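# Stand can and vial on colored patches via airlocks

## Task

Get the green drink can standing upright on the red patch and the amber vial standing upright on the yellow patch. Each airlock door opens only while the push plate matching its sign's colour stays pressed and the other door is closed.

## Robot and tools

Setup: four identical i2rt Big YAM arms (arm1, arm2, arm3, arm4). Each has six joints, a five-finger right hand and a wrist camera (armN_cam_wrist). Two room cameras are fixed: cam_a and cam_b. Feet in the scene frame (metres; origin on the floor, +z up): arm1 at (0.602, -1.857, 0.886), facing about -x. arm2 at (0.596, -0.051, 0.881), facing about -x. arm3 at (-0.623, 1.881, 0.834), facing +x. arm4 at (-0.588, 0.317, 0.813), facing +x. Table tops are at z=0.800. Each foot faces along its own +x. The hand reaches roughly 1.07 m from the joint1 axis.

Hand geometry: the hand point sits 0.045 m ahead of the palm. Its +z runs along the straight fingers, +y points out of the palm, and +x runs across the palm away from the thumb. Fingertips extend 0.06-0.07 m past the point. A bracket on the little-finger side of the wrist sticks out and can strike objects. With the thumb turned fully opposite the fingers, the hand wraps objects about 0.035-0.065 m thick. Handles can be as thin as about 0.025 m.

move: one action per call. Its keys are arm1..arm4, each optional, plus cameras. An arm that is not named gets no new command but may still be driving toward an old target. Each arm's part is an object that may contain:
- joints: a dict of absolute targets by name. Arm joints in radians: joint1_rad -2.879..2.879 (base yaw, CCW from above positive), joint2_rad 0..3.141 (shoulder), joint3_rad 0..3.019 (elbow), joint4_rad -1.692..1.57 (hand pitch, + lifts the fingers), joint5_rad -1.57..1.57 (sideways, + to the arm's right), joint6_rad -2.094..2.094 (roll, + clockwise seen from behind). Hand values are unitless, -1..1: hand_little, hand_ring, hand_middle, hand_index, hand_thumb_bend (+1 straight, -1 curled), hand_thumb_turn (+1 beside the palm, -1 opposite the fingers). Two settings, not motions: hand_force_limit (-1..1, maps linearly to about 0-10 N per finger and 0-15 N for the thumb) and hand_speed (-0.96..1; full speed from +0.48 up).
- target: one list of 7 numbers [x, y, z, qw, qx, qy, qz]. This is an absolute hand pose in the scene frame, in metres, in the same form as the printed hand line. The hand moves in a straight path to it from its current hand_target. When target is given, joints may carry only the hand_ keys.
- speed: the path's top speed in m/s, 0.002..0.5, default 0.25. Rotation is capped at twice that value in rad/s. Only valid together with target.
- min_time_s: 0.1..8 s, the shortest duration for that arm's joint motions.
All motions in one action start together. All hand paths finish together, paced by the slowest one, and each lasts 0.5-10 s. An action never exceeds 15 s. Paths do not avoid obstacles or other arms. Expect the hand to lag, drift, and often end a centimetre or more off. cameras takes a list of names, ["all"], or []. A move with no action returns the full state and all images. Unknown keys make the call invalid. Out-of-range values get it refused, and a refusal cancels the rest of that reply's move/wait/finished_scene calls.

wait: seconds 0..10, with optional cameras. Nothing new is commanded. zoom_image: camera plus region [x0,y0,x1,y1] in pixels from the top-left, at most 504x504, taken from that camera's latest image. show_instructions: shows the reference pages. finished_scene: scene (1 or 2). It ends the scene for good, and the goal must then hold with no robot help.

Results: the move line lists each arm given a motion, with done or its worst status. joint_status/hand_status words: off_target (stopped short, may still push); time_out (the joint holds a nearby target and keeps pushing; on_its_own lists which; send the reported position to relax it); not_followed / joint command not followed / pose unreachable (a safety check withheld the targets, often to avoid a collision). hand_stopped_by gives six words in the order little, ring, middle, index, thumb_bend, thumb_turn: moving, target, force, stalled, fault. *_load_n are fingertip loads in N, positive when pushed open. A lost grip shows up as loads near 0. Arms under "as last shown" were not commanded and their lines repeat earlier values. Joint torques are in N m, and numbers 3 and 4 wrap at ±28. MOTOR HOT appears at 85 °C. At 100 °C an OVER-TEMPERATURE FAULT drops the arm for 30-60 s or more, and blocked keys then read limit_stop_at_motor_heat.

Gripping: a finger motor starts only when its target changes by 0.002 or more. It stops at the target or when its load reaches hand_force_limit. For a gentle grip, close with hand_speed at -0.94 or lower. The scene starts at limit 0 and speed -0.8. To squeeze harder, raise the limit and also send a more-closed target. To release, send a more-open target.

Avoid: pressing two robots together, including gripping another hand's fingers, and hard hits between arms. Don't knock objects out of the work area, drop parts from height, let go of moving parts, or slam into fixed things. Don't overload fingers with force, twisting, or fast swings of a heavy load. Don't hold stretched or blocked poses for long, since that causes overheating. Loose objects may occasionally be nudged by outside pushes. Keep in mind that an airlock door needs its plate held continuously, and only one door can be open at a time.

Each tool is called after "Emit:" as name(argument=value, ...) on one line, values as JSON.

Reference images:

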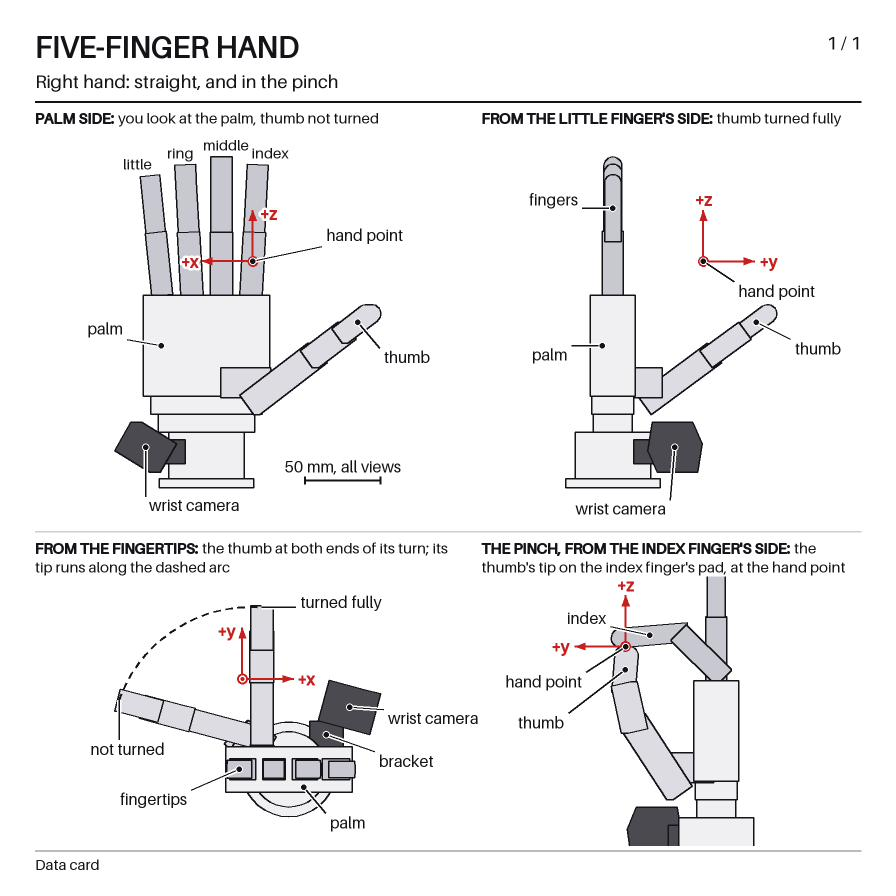

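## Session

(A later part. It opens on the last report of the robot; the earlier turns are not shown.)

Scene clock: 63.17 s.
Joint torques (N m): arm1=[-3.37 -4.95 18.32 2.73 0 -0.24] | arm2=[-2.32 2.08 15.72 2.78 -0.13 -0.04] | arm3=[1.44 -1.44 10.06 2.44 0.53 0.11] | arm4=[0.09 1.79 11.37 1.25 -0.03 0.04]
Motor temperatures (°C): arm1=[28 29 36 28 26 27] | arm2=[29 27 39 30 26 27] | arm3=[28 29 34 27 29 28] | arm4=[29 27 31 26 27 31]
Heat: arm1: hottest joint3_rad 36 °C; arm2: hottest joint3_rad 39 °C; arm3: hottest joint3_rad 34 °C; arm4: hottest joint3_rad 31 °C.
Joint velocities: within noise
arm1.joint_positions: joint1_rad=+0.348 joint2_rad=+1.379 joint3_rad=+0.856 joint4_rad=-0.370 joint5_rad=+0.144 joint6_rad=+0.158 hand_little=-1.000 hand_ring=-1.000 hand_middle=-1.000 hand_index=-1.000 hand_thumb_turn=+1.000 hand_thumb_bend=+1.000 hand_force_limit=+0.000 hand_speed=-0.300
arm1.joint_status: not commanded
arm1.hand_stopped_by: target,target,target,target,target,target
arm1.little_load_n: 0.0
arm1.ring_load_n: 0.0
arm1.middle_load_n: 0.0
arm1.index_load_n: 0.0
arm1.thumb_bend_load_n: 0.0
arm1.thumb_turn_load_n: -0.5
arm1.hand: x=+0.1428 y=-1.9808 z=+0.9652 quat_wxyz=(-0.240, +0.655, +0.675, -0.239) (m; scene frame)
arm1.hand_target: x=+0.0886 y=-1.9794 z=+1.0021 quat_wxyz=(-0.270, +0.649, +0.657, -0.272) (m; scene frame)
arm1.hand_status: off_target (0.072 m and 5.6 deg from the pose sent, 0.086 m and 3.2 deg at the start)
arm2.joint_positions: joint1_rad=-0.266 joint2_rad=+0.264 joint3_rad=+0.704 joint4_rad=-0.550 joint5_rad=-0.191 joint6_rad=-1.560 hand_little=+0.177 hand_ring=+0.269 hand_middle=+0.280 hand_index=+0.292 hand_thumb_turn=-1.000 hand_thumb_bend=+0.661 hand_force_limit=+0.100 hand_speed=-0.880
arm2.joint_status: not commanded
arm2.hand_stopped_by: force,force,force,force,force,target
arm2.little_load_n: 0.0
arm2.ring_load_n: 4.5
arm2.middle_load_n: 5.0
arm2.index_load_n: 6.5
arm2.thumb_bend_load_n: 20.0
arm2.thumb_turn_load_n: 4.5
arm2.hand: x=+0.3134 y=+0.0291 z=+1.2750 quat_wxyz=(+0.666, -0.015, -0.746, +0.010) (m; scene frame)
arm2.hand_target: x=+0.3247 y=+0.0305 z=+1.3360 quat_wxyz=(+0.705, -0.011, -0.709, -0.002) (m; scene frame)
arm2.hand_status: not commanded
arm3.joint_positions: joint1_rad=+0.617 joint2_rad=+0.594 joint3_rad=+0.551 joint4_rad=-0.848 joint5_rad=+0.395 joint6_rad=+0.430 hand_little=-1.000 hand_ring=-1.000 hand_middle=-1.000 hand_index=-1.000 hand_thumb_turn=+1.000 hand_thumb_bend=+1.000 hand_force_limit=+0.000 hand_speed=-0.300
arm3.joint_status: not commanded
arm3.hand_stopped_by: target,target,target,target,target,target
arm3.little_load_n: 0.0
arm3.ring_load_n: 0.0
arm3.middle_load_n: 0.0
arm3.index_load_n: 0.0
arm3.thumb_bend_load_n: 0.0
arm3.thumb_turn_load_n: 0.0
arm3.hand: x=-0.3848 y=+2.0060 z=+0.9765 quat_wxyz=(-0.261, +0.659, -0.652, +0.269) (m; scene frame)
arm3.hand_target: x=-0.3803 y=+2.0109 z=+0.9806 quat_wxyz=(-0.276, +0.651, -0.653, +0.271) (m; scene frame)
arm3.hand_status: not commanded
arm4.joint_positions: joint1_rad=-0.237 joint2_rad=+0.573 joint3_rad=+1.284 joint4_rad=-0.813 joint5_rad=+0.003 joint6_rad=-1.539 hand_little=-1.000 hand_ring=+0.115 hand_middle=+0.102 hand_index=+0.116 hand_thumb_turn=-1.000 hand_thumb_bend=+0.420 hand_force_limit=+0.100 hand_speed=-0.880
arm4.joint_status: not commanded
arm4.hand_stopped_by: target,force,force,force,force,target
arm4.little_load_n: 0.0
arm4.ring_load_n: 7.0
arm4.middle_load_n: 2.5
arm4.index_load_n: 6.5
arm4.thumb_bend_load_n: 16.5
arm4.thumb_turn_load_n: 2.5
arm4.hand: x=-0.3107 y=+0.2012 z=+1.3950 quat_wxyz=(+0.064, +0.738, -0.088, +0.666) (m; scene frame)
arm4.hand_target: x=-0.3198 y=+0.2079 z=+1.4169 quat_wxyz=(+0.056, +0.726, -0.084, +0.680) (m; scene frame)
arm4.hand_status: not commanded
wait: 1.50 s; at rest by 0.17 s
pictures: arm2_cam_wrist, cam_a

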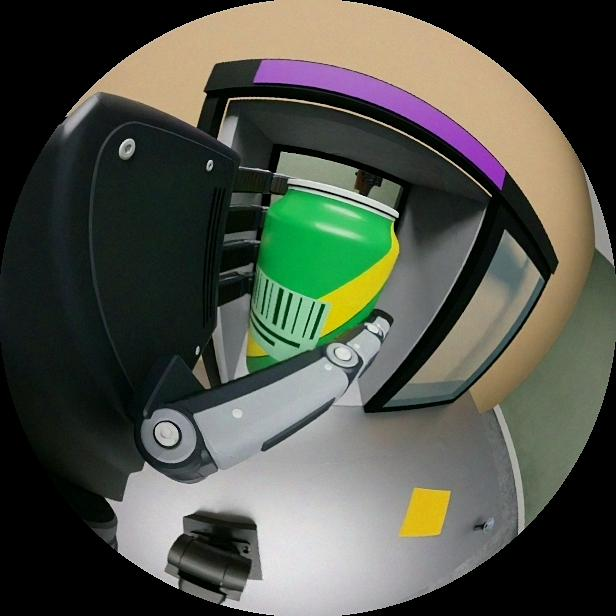

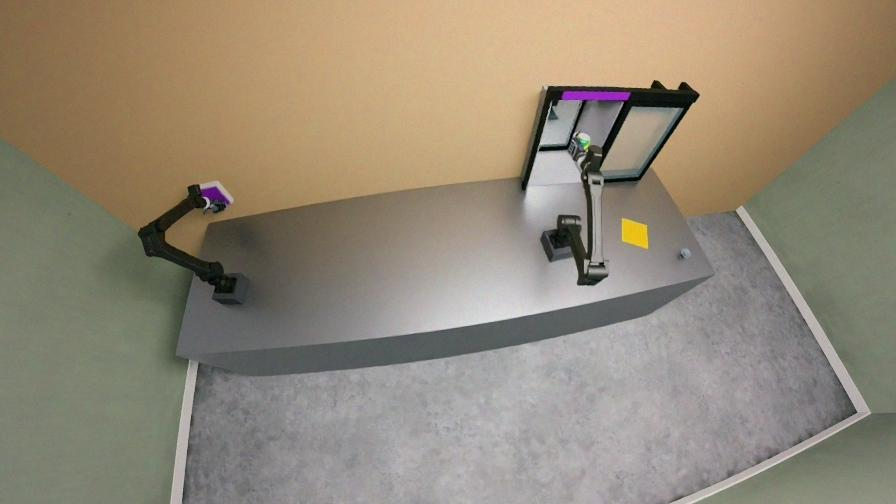

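Emit:
move(arm2={"target":[0.02,0.04,0.98,-0.7071,0,0.7071,0],"speed":0.2}, cameras=["arm2_cam_wrist","cam_a","cam_b","arm4_cam_wrist"])

Scene clock: 66.73 s.
Joint torques (N m): arm1=[-3.37 -4.89 18.29 2.71 0 -0.24] | arm2=[-0.38 -11.75 8.13 4.14 0.08 -0.16] | arm3=[1.44 -1.44 10.07 2.43 0.54 0.11] | arm4=[0.15 1.73 11.32 1.16 -0.03 0.05]
Motor temperatures (°C): arm1=[28 29 37 28 26 27] | arm2=[29 27 40 31 26 27] | arm3=[28 28 34 27 29 28] | arm4=[29 27 32 26 27 31]
Heat: arm1: hottest joint3_rad 37 °C; arm2: hottest joint3_rad 40 °C; arm3: hottest joint3_rad 34 °C; arm4: hottest joint3_rad 32 °C.
move: arm2 off_target
Joint velocities: within noise
arm1, arm3, arm4: as last shown
arm1.thumb_turn_load_n: 0.0
arm2.joint_positions: joint1_rad=-0.165 joint2_rad=+1.772 joint3_rad=+0.522 joint4_rad=+1.137 joint5_rad=-0.096 joint6_rad=-1.560 hand_little=+0.177 hand_ring=+0.269 hand_middle=+0.280 hand_index=+0.292 hand_thumb_turn=-1.000 hand_thumb_bend=+0.661 hand_force_limit=+0.100 hand_speed=-0.880
arm2.joint_status: not commanded
arm2.hand_stopped_by: force,force,force,force,force,target
arm2.little_load_n: 0.0
arm2.ring_load_n: 4.5
arm2.middle_load_n: 5.5
arm2.index_load_n: 6.5
arm2.thumb_bend_load_n: 19.5
arm2.thumb_turn_load_n: 4.5
arm2.hand: x=+0.0493 y=+0.0439 z=+0.9419 quat_wxyz=(+0.665, -0.009, -0.747, +0.008) (m; scene frame)
arm2.hand_target: x=+0.0248 y=+0.0401 z=+0.9770 quat_wxyz=(+0.702, +0.003, -0.712, +0.003) (m; scene frame)
arm2.hand_status: off_target (0.048 m and 6.8 deg from the pose sent, 0.416 m and 6.8 deg at the start)
arm3.thumb_bend_load_n: -0.5
arm4.middle_load_n: 2.0
arm4.thumb_bend_load_n: 16.0
pictures: arm2_cam_wrist, arm4_cam_wrist, cam_a, cam_b

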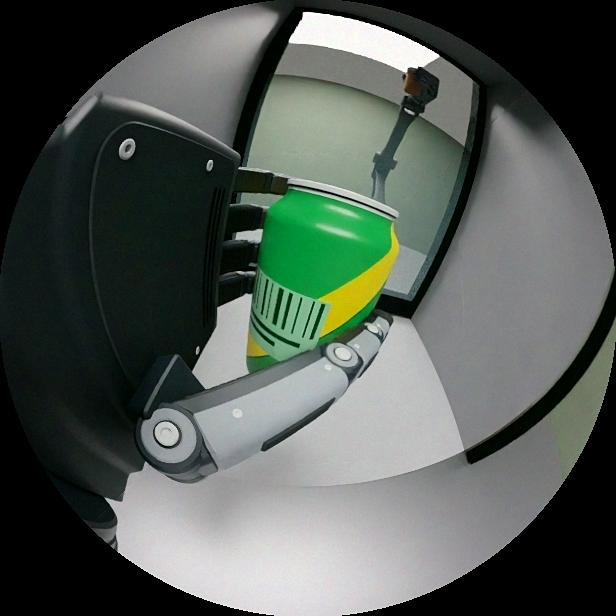

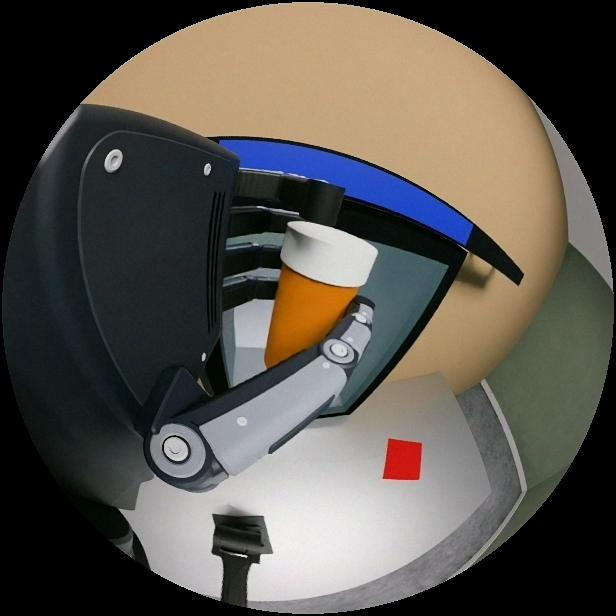

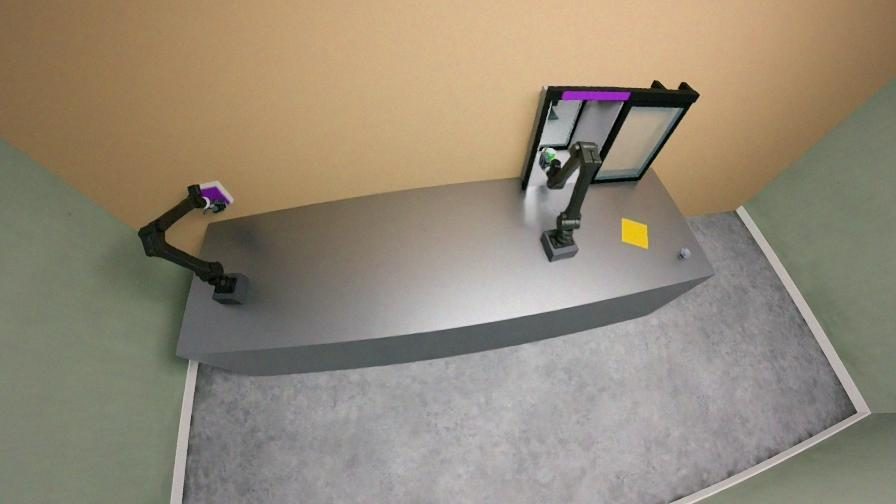

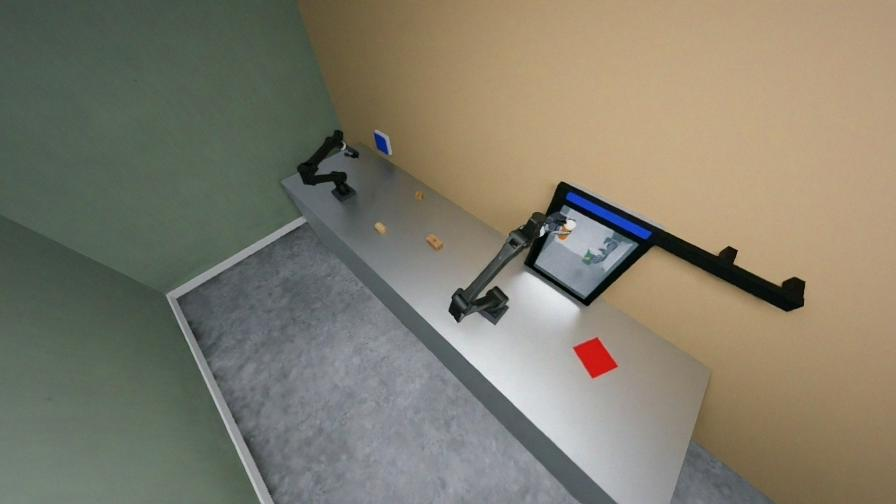

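Emit:
move(arm2={"target":[-0.005,0.03,0.905,0.7440,0,-0.6682,0],"speed":0.1}, cameras=["arm2_cam_wrist","cam_a","cam_b"])

Scene clock: 68.53 s.
Joint torques (N m): arm1=[-3.37 -4.89 18.3 2.7 0 -0.24] | arm2=[-0.26 -14.56 5.12 4.14 0.05 -0.12] | arm3=[1.49 -1.32 10.06 2.44 0.54 0.11] | arm4=[0.15 1.9 11.32 1.18 -0.01 0.05]
Motor temperatures (°C): arm1=[28 29 38 28 26 26] | arm2=[29 28 39 31 26 27] | arm3=[28 28 35 27 29 28] | arm4=[29 27 32 26 27 31]
Heat: arm1: hottest joint3_rad 38 °C; arm2: hottest joint3_rad 39 °C; arm3: hottest joint3_rad 35 °C; arm4: hottest joint3_rad 32 °C.
move: arm2 off_target
Joint velocities: within noise
arm1, arm3, arm4: as last shown
arm2.joint_positions: joint1_rad=-0.132 joint2_rad=+2.157 joint3_rad=+0.661 joint4_rad=+1.510 joint5_rad=-0.043 joint6_rad=-1.560 hand_little=+0.177 hand_ring=+0.269 hand_middle=+0.280 hand_index=+0.292 hand_thumb_turn=-1.000 hand_thumb_bend=+0.661 hand_force_limit=+0.100 hand_speed=-0.880
arm2.joint_status: not commanded
arm2.hand_stopped_by: force,force,force,force,force,target
arm2.little_load_n: 0.0
arm2.ring_load_n: 4.5
arm2.middle_load_n: 5.0
arm2.index_load_n: 6.5
arm2.thumb_bend_load_n: 19.5
arm2.thumb_turn_load_n: 4.5
arm2.hand: x=+0.0127 y=+0.0389 z=+0.8777 quat_wxyz=(+0.711, -0.012, -0.704, -0.003) (m; scene frame)
arm2.hand_target: x=-0.0035 y=+0.0326 z=+0.9051 quat_wxyz=(+0.742, -0.004, -0.671, -0.004) (m; scene frame)
arm2.hand_status: off_target (0.034 m and 5.8 deg from the pose sent, 0.067 m and 12.8 deg at the start; a joint's target at an end of its range on 24 of 49 steps)
arm3.thumb_bend_load_n: 0.0
arm3.thumb_turn_load_n: -0.5
arm4.ring_load_n: 7.5
arm4.middle_load_n: 2.5
pictures: arm2_cam_wrist, cam_a, cam_b

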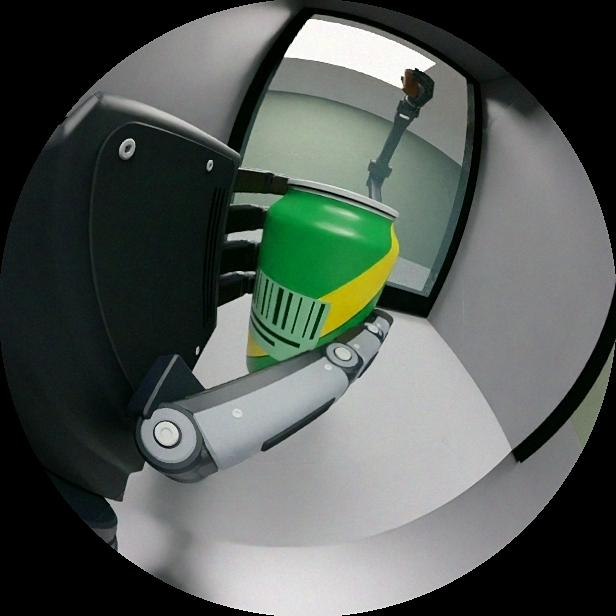

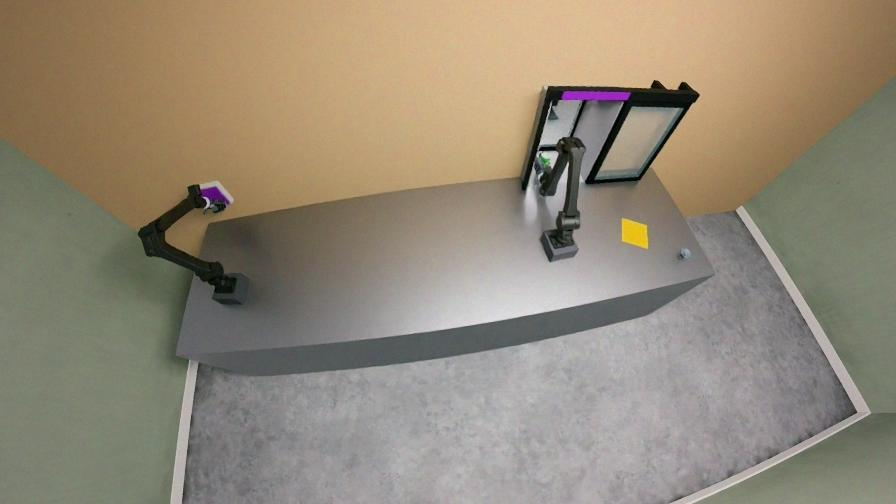

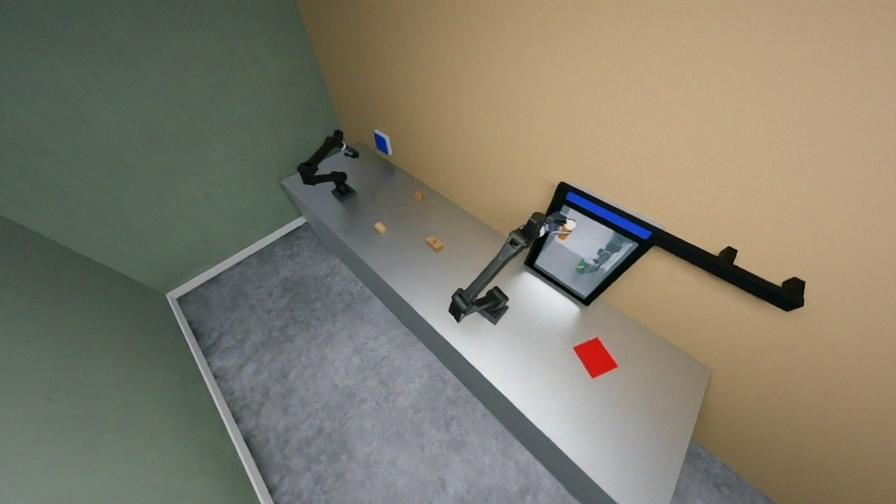

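Emit:
move(arm2={"target":[-0.005,0.03,0.880,0.7440,0,-0.6682,0],"speed":0.05}, cameras=["arm2_cam_wrist","cam_b"])

Emit:
zoom_image(camera="cam_b", region=[510, 170, 670, 310])

Scene clock: 69.67 s.
Joint torques (N m): arm1=[-3.37 -4.95 18.3 2.71 0 -0.24] | arm2=[-0.15 -14.04 4.68 3.9 -0.13 -0.09] | arm3=[1.49 -1.32 10.07 2.45 0.54 0.11] | arm4=[0.15 1.85 11.32 1.18 -0.02 0.01]
Motor temperatures (°C): arm1=[28 29 38 28 26 26] | arm2=[29 28 39 31 26 27] | arm3=[28 28 35 27 29 28] | arm4=[29 27 32 26 27 31]
Heat: arm1: hottest joint3_rad 38 °C; arm2: hottest joint3_rad 39 °C; arm3: hottest joint3_rad 35 °C; arm4: hottest joint3_rad 32 °C.
move: arm2 off_target
Joint velocities: within noise
arm1, arm3, arm4: as last shown
arm1.little_load_n: 0.5
arm1.middle_load_n: 0.5
arm1.index_load_n: 0.5
arm1.thumb_turn_load_n: -0.5
arm2.joint_positions: joint1_rad=-0.131 joint2_rad=+2.200 joint3_rad=+0.680 joint4_rad=+1.516 joint5_rad=-0.044 joint6_rad=-1.560 hand_little=+0.177 hand_ring=+0.269 hand_middle=+0.280 hand_index=+0.292 hand_thumb_turn=-1.000 hand_thumb_bend=+0.661 hand_force_limit=+0.100 hand_speed=-0.880
arm2.joint_status: not commanded
arm2.hand_stopped_by: force,force,force,force,force,target
arm2.little_load_n: 0.0
arm2.ring_load_n: 5.0
arm2.middle_load_n: 5.0
arm2.index_load_n: 6.5
arm2.thumb_bend_load_n: 19.5
arm2.thumb_turn_load_n: 4.0
arm2.hand: x=+0.0102 y=+0.0379 z=+0.8609 quat_wxyz=(+0.705, -0.012, -0.710, -0.002) (m; scene frame)
arm2.hand_target: x=-0.0043 y=+0.0299 z=+0.8796 quat_wxyz=(+0.730, -0.003, -0.684, +0.001) (m; scene frame)
arm2.hand_status: off_target (0.026 m and 6.7 deg from the pose sent, 0.020 m and 5.8 deg at the start; a joint's target at an end of its range on 31 of 31 steps)
arm3.ring_load_n: 0.5
arm3.thumb_turn_load_n: 0.0
arm4.ring_load_n: 7.0
arm4.middle_load_n: 2.0
pictures: arm2_cam_wrist, cam_b

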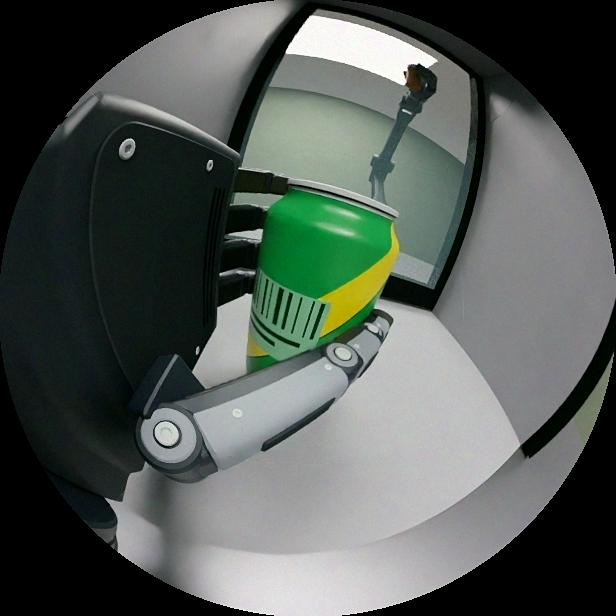

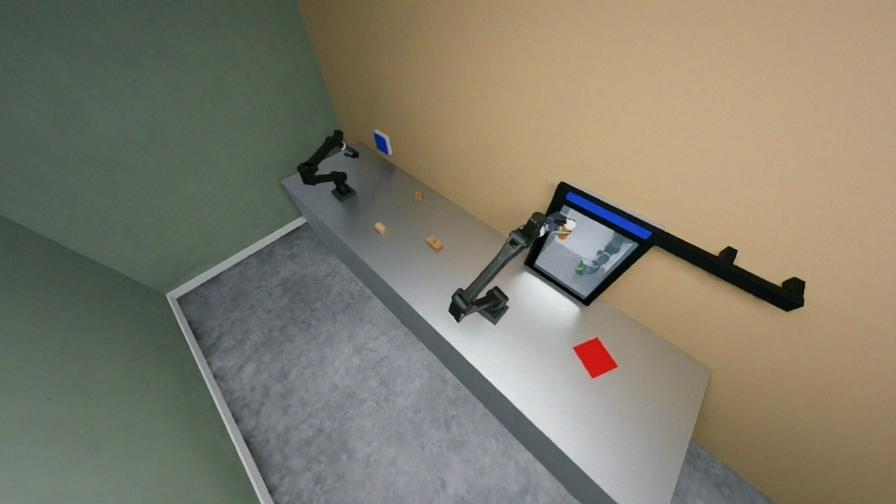

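Scaled by 3.150 from the camera's 896x504 image, which has a finer 1280x720 frame.

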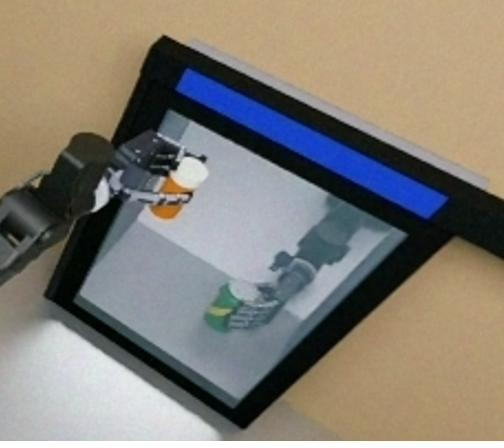

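Emit:
move(arm2={"target":[-0.005,0.03,0.868,0.7440,0,-0.6682,0],"speed":0.05}, cameras=["arm2_cam_wrist","cam_b"])

Scene clock: 70.73 s.
Joint torques (N m): arm1=[-3.31 -4.95 18.3 2.73 0 -0.24] | arm2=[-0.15 -13.39 4.27 3.43 -0.09 -0.09] | arm3=[1.49 -1.32 10.07 2.41 0.53 0.11] | arm4=[0.32 1.85 11.33 1.18 -0.01 0.02]
Motor temperatures (°C): arm1=[28 29 38 28 26 26] | arm2=[29 28 39 31 26 27] | arm3=[28 28 35 27 29 28] | arm4=[29 27 32 26 27 31]
Heat: arm1: hottest joint3_rad 38 °C; arm2: hottest joint3_rad 39 °C; arm3: hottest joint3_rad 35 °C; arm4: hottest joint3_rad 32 °C.
move: arm2 off_target
Joint velocities: within noise
arm1, arm3, arm4: as last shown
arm1.middle_load_n: 0.0
arm1.index_load_n: 0.0
arm1.thumb_bend_load_n: 0.5
arm1.thumb_turn_load_n: 0.0
arm2.joint_positions: joint1_rad=-0.131 joint2_rad=+2.214 joint3_rad=+0.697 joint4_rad=+1.529 joint5_rad=-0.044 joint6_rad=-1.560 hand_little=+0.177 hand_ring=+0.269 hand_middle=+0.280 hand_index=+0.292 hand_thumb_turn=-1.000 hand_thumb_bend=+0.661 hand_force_limit=+0.100 hand_speed=-0.880
arm2.joint_status: not commanded
arm2.hand_stopped_by: force,force,force,force,force,target
arm2.little_load_n: 0.0
arm2.ring_load_n: 5.5
arm2.middle_load_n: 5.0
arm2.index_load_n: 6.0
arm2.thumb_bend_load_n: 20.0
arm2.thumb_turn_load_n: 3.0
arm2.hand: x=+0.0049 y=+0.0382 z=+0.8613 quat_wxyz=(+0.710, -0.011, -0.704, -0.002) (m; scene frame)
arm2.hand_target: x=-0.0053 y=+0.0302 z=+0.8689 quat_wxyz=(+0.725, -0.003, -0.688, +0.001) (m; scene frame)
arm2.hand_status: off_target (0.015 m and 5.8 deg from the pose sent, 0.018 m and 6.7 deg at the start; a joint's target at an end of its range on 29 of 29 steps)
arm3.ring_load_n: 0.0
arm4.ring_load_n: 7.5
pictures: arm2_cam_wrist, cam_b

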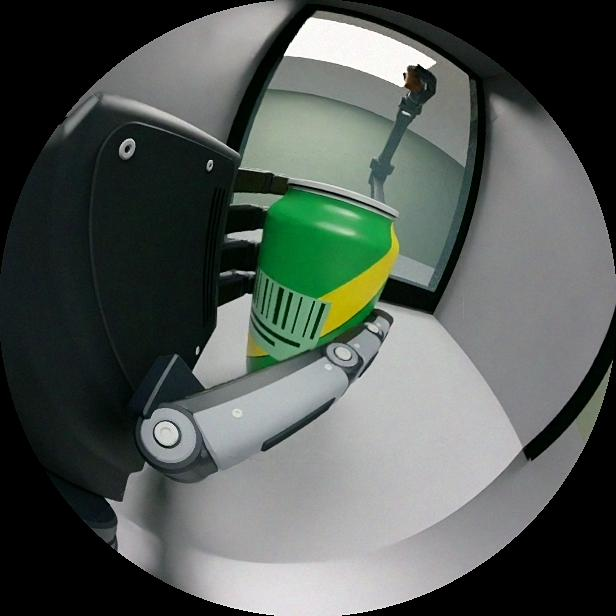

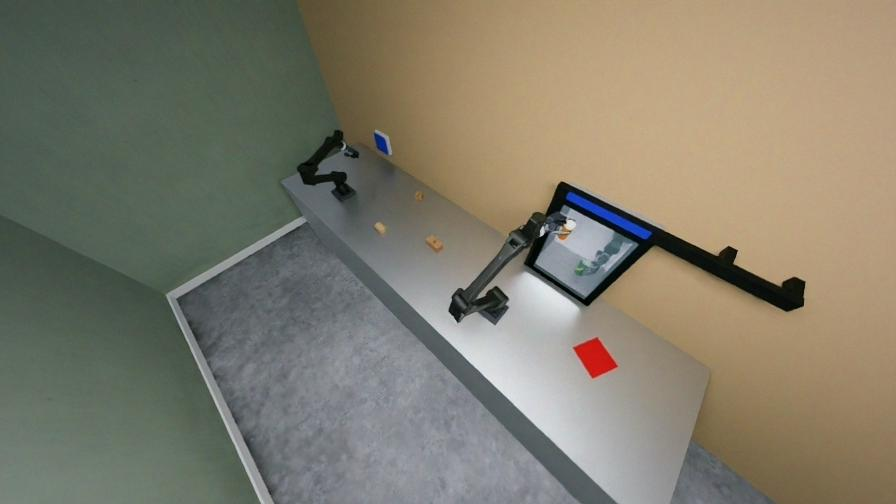

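Emit:
move(arm2={"joints":{"hand_speed":-0.6,"hand_little":1,"hand_ring":1,"hand_middle":1,"hand_index":1,"hand_thumb_bend":1}}, cameras=["arm2_cam_wrist","cam_b"])

Scene clock: 72.07 s.
Joint torques (N m): arm1=[-3.25 -4.95 18.32 2.73 0 -0.24] | arm2=[-0.21 -13.45 3.63 2.95 -0.08 -0.07] | arm3=[1.49 -1.32 10.1 2.44 0.54 0.11] | arm4=[0.38 2.02 11.3 1.14 -0.03 0.03]
Motor temperatures (°C): arm1=[28 29 38 28 26 26] | arm2=[29 28 39 31 26 27] | arm3=[28 28 35 27 29 28] | arm4=[29 27 33 26 27 31]
Heat: arm1: hottest joint3_rad 38 °C; arm2: hottest joint3_rad 39 °C; arm3: hottest joint3_rad 35 °C; arm4: hottest joint3_rad 33 °C.
move: arm2 done
Joint velocities: within noise
arm1, arm3, arm4: as last shown
arm1.thumb_bend_load_n: 0.0
arm1.thumb_turn_load_n: -0.5
arm2.joint_positions: joint1_rad=-0.129 joint2_rad=+2.214 joint3_rad=+0.707 joint4_rad=+1.541 joint5_rad=-0.046 joint6_rad=-1.560 hand_little=+1.000 hand_ring=+1.000 hand_middle=+1.000 hand_index=+1.000 hand_thumb_turn=-1.000 hand_thumb_bend=+1.000 hand_force_limit=+0.100 hand_speed=-0.600
arm2.joint_status: all done
arm2.hand_stopped_by: target,target,target,target,target,target
arm2.little_load_n: 0.0
arm2.ring_load_n: 0.0
arm2.middle_load_n: 0.0
arm2.index_load_n: 0.0
arm2.thumb_bend_load_n: 0.0
arm2.thumb_turn_load_n: 0.0
arm2.hand: x=+0.0006 y=+0.0373 z=+0.8673 quat_wxyz=(+0.718, -0.010, -0.696, -0.002) (m; scene frame)
arm2.hand_target: x=-0.0057 y=+0.0294 z=+0.8696 quat_wxyz=(+0.726, -0.003, -0.688, +0.001) (m; scene frame)
arm2.hand_status: not commanded
arm4.ring_load_n: 7.0
pictures: arm2_cam_wrist, cam_b

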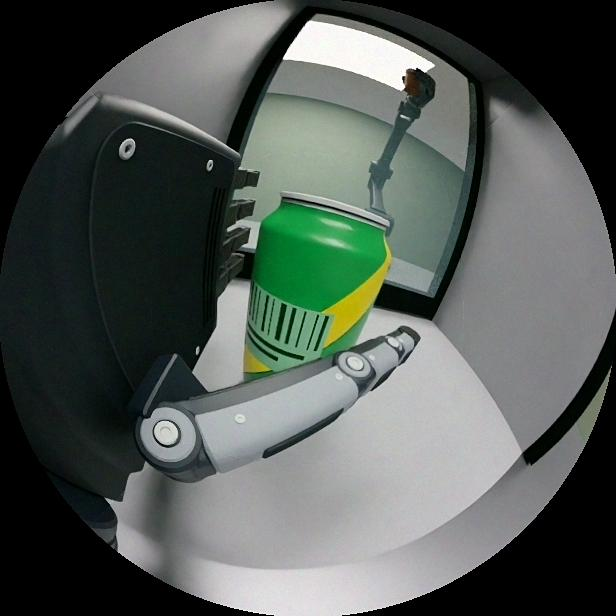

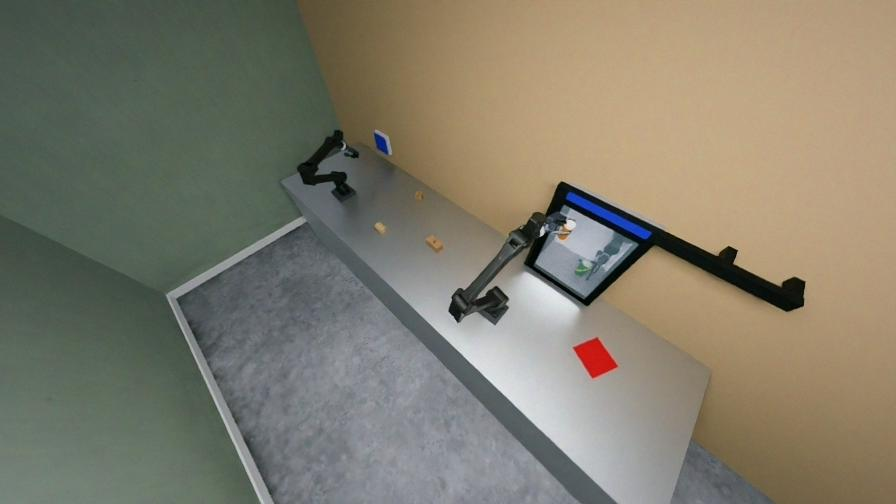

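Emit:
move(arm2={"target":[-0.004,0.031,1.0,0.7141,0,-0.7,0],"speed":0.15}, cameras=["arm2_cam_wrist","cam_b"])

Scene clock: 73.93 s.
Joint torques (N m): arm1=[-3.37 -4.95 18.3 2.71 -0.01 -0.24] | arm2=[-0.44 -14.15 4.48 1.32 -0.11 -0.14] | arm3=[1.44 -1.38 10.06 2.43 0.54 0.11] | arm4=[0.03 1.96 11.38 1.17 -0.02 0.04]
Motor temperatures (°C): arm1=[28 29 39 28 26 26] | arm2=[29 28 39 31 26 27] | arm3=[28 28 35 27 29 28] | arm4=[29 27 33 26 27 31]
Heat: arm1: hottest joint3_rad 39 °C; arm2: hottest joint3_rad 39 °C; arm3: hottest joint3_rad 35 °C; arm4: hottest joint3_rad 33 °C.
move: arm2 done
Joint velocities: within noise
arm1, arm3, arm4: as last shown
arm1.little_load_n: 0.0
arm1.thumb_bend_load_n: -0.5
arm1.thumb_turn_load_n: 0.0
arm2.joint_positions: joint1_rad=-0.129 joint2_rad=+1.786 joint3_rad=+0.661 joint4_rad=+1.153 joint5_rad=-0.050 joint6_rad=-1.560 hand_little=+1.000 hand_ring=+1.000 hand_middle=+1.000 hand_index=+1.000 hand_thumb_turn=-1.000 hand_thumb_bend=+1.000 hand_force_limit=+0.100 hand_speed=-0.600
arm2.joint_status: not commanded
arm2.hand_stopped_by: target,target,target,target,target,target
arm2.little_load_n: 0.0
arm2.ring_load_n: 0.0
arm2.middle_load_n: 0.0
arm2.index_load_n: 0.0
arm2.thumb_bend_load_n: 0.0
arm2.thumb_turn_load_n: 0.0
arm2.hand: x=-0.0061 y=+0.0371 z=+0.9953 quat_wxyz=(+0.715, -0.008, -0.699, +0.000) (m; scene frame)
arm2.hand_target: x=-0.0046 y=+0.0312 z=+0.9978 quat_wxyz=(+0.713, +0.000, -0.701, +0.000) (m; scene frame)
arm2.hand_status: done (0.008 m and 1.0 deg from the pose sent, 0.133 m and 1.3 deg at the start)
arm4.ring_load_n: 7.5
pictures: arm2_cam_wrist, cam_b

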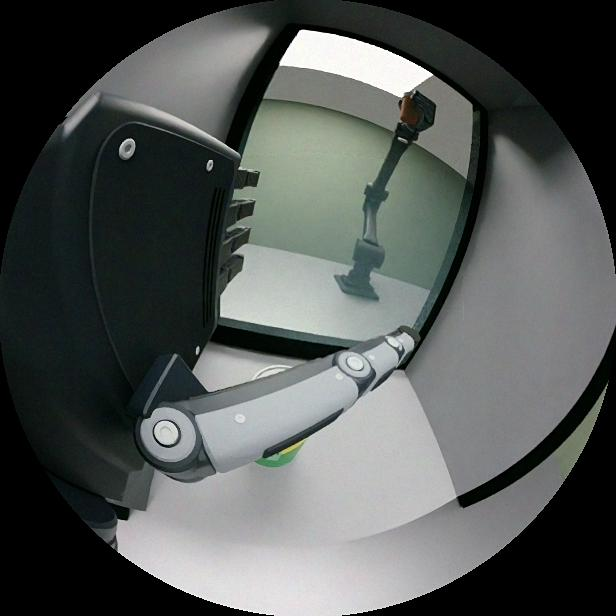

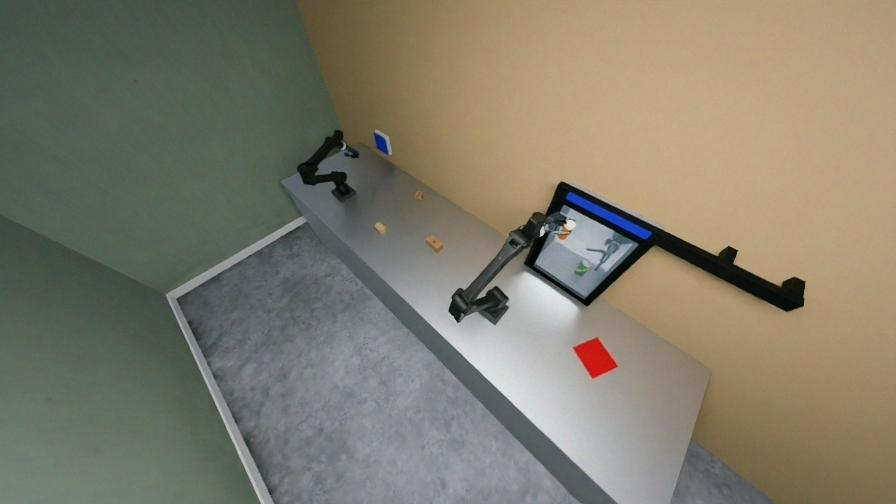

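Emit:
move(arm2={"target":[0.33,0.05,1.32,0.7071,0,-0.7071,0],"speed":0.3}, arm3={"target":[-0.26,2.01,0.98,0.2706,-0.6533,0.6533,-0.2706],"speed":0.1}, cameras=["arm2_cam_wrist","cam_a"])

Emit:
move(arm1={"target":[0.2,-1.98,0.98,-0.2706,0.6533,0.6533,-0.2706],"speed":0.15}, cameras=["arm2_cam_wrist","cam_a"])

Scene clock: 76.87 s.
Joint torques (N m): arm1=[-3.31 -4.95 18.3 2.71 0 -0.24] | arm2=[-2.26 3.31 12.88 1.31 -0.12 -0.03] | arm3=[0.15 -4.31 14.9 2.43 0.12 -0.17] | arm4=[0.38 1.96 11.41 1.1 -0.03 0.04]
Motor temperatures (°C): arm1=[28 29 39 28 26 26] | arm2=[29 28 39 30 26 27] | arm3=[28 28 36 27 29 28] | arm4=[29 27 33 26 27 31]
Heat: arm1: hottest joint3_rad 39 °C; arm2: hottest joint3_rad 39 °C; arm3: hottest joint3_rad 36 °C; arm4: hottest joint3_rad 33 °C.
move: arm2 off_target; arm3 off_target
Joint velocities: within noise
arm1, arm4: as last shown
arm1.little_load_n: 0.5
arm1.thumb_bend_load_n: 0.0
arm1.thumb_turn_load_n: -0.5
arm2.joint_positions: joint1_rad=-0.527 joint2_rad=+0.230 joint3_rad=+0.684 joint4_rad=-0.461 joint5_rad=-0.469 joint6_rad=-1.560 hand_little=+1.000 hand_ring=+1.000 hand_middle=+1.000 hand_index=+1.000 hand_thumb_turn=-1.000 hand_thumb_bend=+1.000 hand_force_limit=+0.100 hand_speed=-0.600
arm2.joint_status: not commanded
arm2.hand_stopped_by: target,target,target,target,target,target
arm2.little_load_n: 0.0
arm2.ring_load_n: 0.0
arm2.middle_load_n: 0.0
arm2.index_load_n: 0.0
arm2.thumb_bend_load_n: 0.0
arm2.thumb_turn_load_n: 0.0
arm2.hand: x=+0.3223 y=+0.0464 z=+1.2961 quat_wxyz=(+0.703, -0.003, -0.711, +0.009) (m; scene frame)
arm2.hand_target: x=+0.3282 y=+0.0474 z=+1.3240 quat_wxyz=(+0.713, -0.001, -0.701, +0.000) (m; scene frame)
arm2.hand_status: off_target (0.025 m and 1.3 deg from the pose sent, 0.468 m and 1.7 deg at the start)
arm3.joint_positions: joint1_rad=+0.398 joint2_rad=+0.968 joint3_rad=+0.647 joint4_rad=-0.581 joint5_rad=+0.249 joint6_rad=+0.283 hand_little=-1.000 hand_ring=-1.000 hand_middle=-1.000 hand_index=-1.000 hand_thumb_turn=+1.000 hand_thumb_bend=+1.000 hand_force_limit=+0.000 hand_speed=-0.300
arm3.joint_status: not commanded
arm3.hand_stopped_by: target,target,target,target,target,target
arm3.little_load_n: 0.0
arm3.ring_load_n: 0.0
arm3.middle_load_n: 0.0
arm3.index_load_n: 0.0
arm3.thumb_bend_load_n: 0.0
arm3.thumb_turn_load_n: 0.0
arm3.hand: x=-0.2875 y=+2.0042 z=+0.9486 quat_wxyz=(-0.237, +0.661, -0.666, +0.251) (m; scene frame)
arm3.hand_target: x=-0.2627 y=+2.0109 z=+0.9768 quat_wxyz=(-0.266, +0.652, -0.658, +0.266) (m; scene frame)
arm3.hand_status: off_target (0.042 m and 4.8 deg from the pose sent, 0.125 m and 1.3 deg at the start)
pictures: arm2_cam_wrist, cam_a

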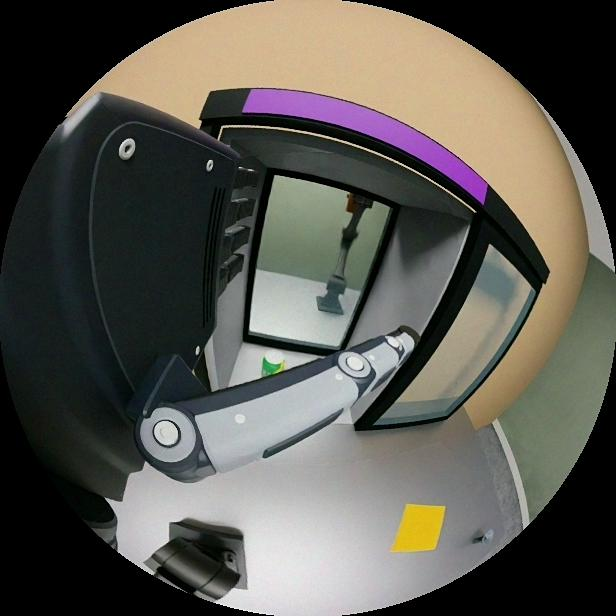

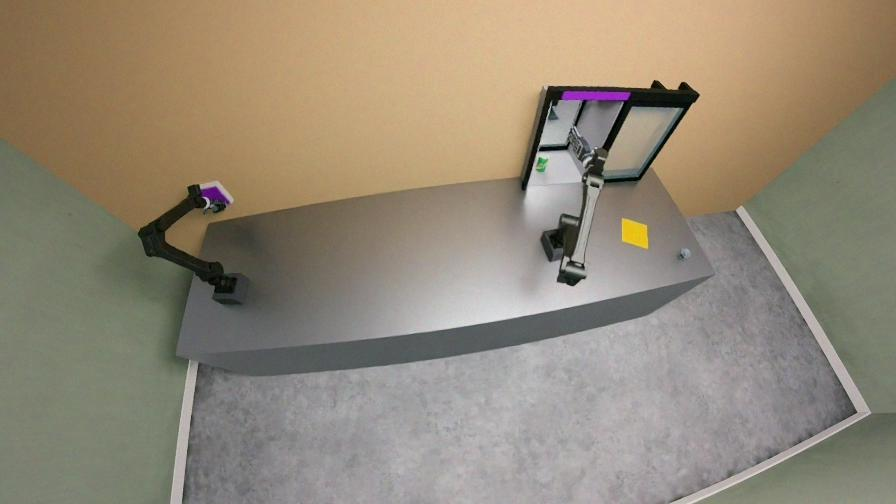

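Scene clock: 78.37 s.
Joint torques (N m): arm1=[-0.56 -6.48 8.12 2.21 0.19 0.07] | arm2=[-2.26 3.19 12.89 1.31 -0.14 -0.03] | arm3=[0.09 -4.31 14.87 2.44 0.13 -0.17] | arm4=[0.15 1.85 11.29 1.16 0 0.03]
Motor temperatures (°C): arm1=[28 29 39 28 26 26] | arm2=[29 28 39 30 26 27] | arm3=[28 28 37 27 29 28] | arm4=[29 27 33 26 27 31]
Heat: arm1: hottest joint3_rad 39 °C; arm2: hottest joint3_rad 39 °C; arm3: hottest joint3_rad 37 °C; arm4: hottest joint3_rad 33 °C.
move: arm1 done
Joint velocities: within noise
arm1.joint_positions: joint1_rad=+0.384 joint2_rad=+1.167 joint3_rad=+0.687 joint4_rad=-0.334 joint5_rad=+0.201 joint6_rad=+0.179 hand_little=-1.000 hand_ring=-1.000 hand_middle=-1.000 hand_index=-1.000 hand_thumb_turn=+1.000 hand_thumb_bend=+1.000 hand_force_limit=+0.000 hand_speed=-0.300
arm1.joint_status: not commanded
arm1.hand_stopped_by: target,target,target,target,target,target
arm1.little_load_n: 0.0
arm1.ring_load_n: 0.0
arm1.middle_load_n: 0.0
arm1.index_load_n: 0.0
arm1.thumb_bend_load_n: 0.0
arm1.thumb_turn_load_n: 0.0
arm1.hand: x=+0.1958 y=-1.9735 z=+0.9807 quat_wxyz=(-0.274, +0.649, +0.660, -0.263) (m; scene frame)
arm1.hand_target: x=+0.1985 y=-1.9776 z=+0.9808 quat_wxyz=(-0.274, +0.650, +0.656, -0.270) (m; scene frame)
arm1.hand_status: done (0.008 m and 1.3 deg from the pose sent, 0.059 m and 5.6 deg at the start)
arm2, arm3: as last shown
arm2.joint_positions: joint1_rad=-0.527 joint2_rad=+0.230 joint3_rad=+0.684 joint4_rad=-0.461 joint5_rad=-0.471 joint6_rad=-1.560 hand_little=+1.000 hand_ring=+1.000 hand_middle=+1.000 hand_index=+1.000 hand_thumb_turn=-1.000 hand_thumb_bend=+1.000 hand_force_limit=+0.100 hand_speed=-0.600
arm2.hand: x=+0.3222 y=+0.0461 z=+1.2961 quat_wxyz=(+0.703, -0.002, -0.711, +0.010) (m; scene frame)
arm2.hand_target: x=+0.3281 y=+0.0471 z=+1.3240 quat_wxyz=(+0.713, -0.001, -0.701, +0.001) (m; scene frame)
arm3.joint_positions: joint1_rad=+0.399 joint2_rad=+0.968 joint3_rad=+0.647 joint4_rad=-0.581 joint5_rad=+0.249 joint6_rad=+0.283 hand_little=-1.000 hand_ring=-1.000 hand_middle=-1.000 hand_index=-1.000 hand_thumb_turn=+1.000 hand_thumb_bend=+1.000 hand_force_limit=+0.000 hand_speed=-0.300
arm3.hand: x=-0.2877 y=+2.0047 z=+0.9486 quat_wxyz=(-0.237, +0.662, -0.665, +0.251) (m; scene frame)
arm3.hand_target: x=-0.2629 y=+2.0114 z=+0.9768 quat_wxyz=(-0.267, +0.652, -0.658, +0.266) (m; scene frame)
arm4.joint_positions: joint1_rad=-0.237 joint2_rad=+0.573 joint3_rad=+1.284 joint4_rad=-0.813 joint5_rad=+0.003 joint6_rad=-1.539 hand_little=-1.000 hand_ring=+0.115 hand_middle=+0.102 hand_index=+0.116 hand_thumb_turn=-1.000 hand_thumb_bend=+0.420 hand_force_limit=+0.100 hand_speed=-0.880
arm4.joint_status: not commanded
arm4.hand_stopped_by: target,force,force,force,force,target
arm4.little_load_n: 0.0
arm4.ring_load_n: 7.0
arm4.middle_load_n: 2.5
arm4.index_load_n: 6.5
arm4.thumb_bend_load_n: 16.0
arm4.thumb_turn_load_n: 2.5
arm4.hand: x=-0.3107 y=+0.2012 z=+1.3950 quat_wxyz=(+0.064, +0.738, -0.088, +0.666) (m; scene frame)
arm4.hand_target: x=-0.3198 y=+0.2079 z=+1.4169 quat_wxyz=(+0.056, +0.726, -0.084, +0.680) (m; scene frame)
arm4.hand_status: not commanded
pictures: arm2_cam_wrist, cam_a

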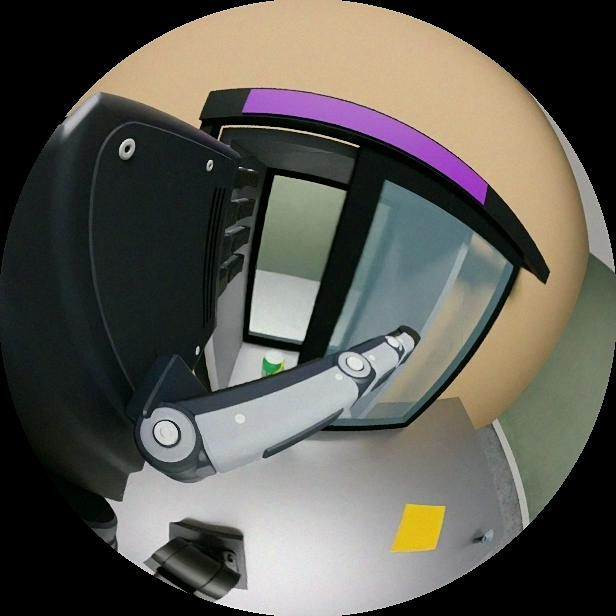

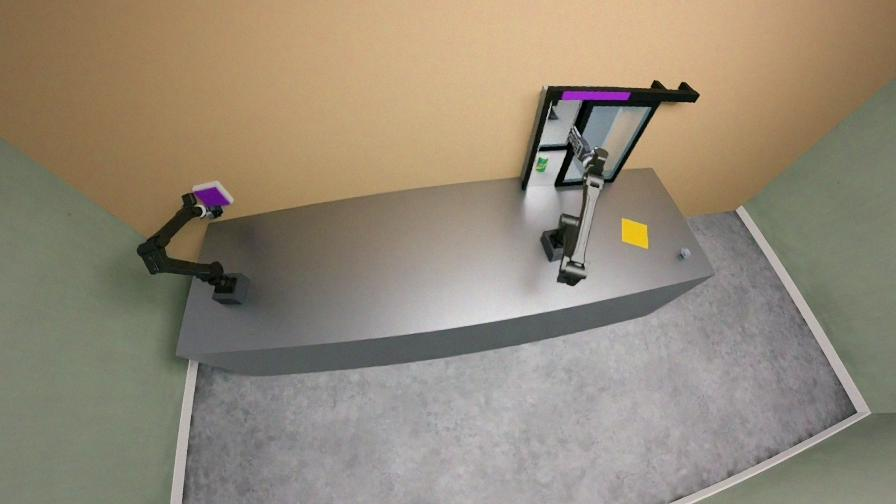

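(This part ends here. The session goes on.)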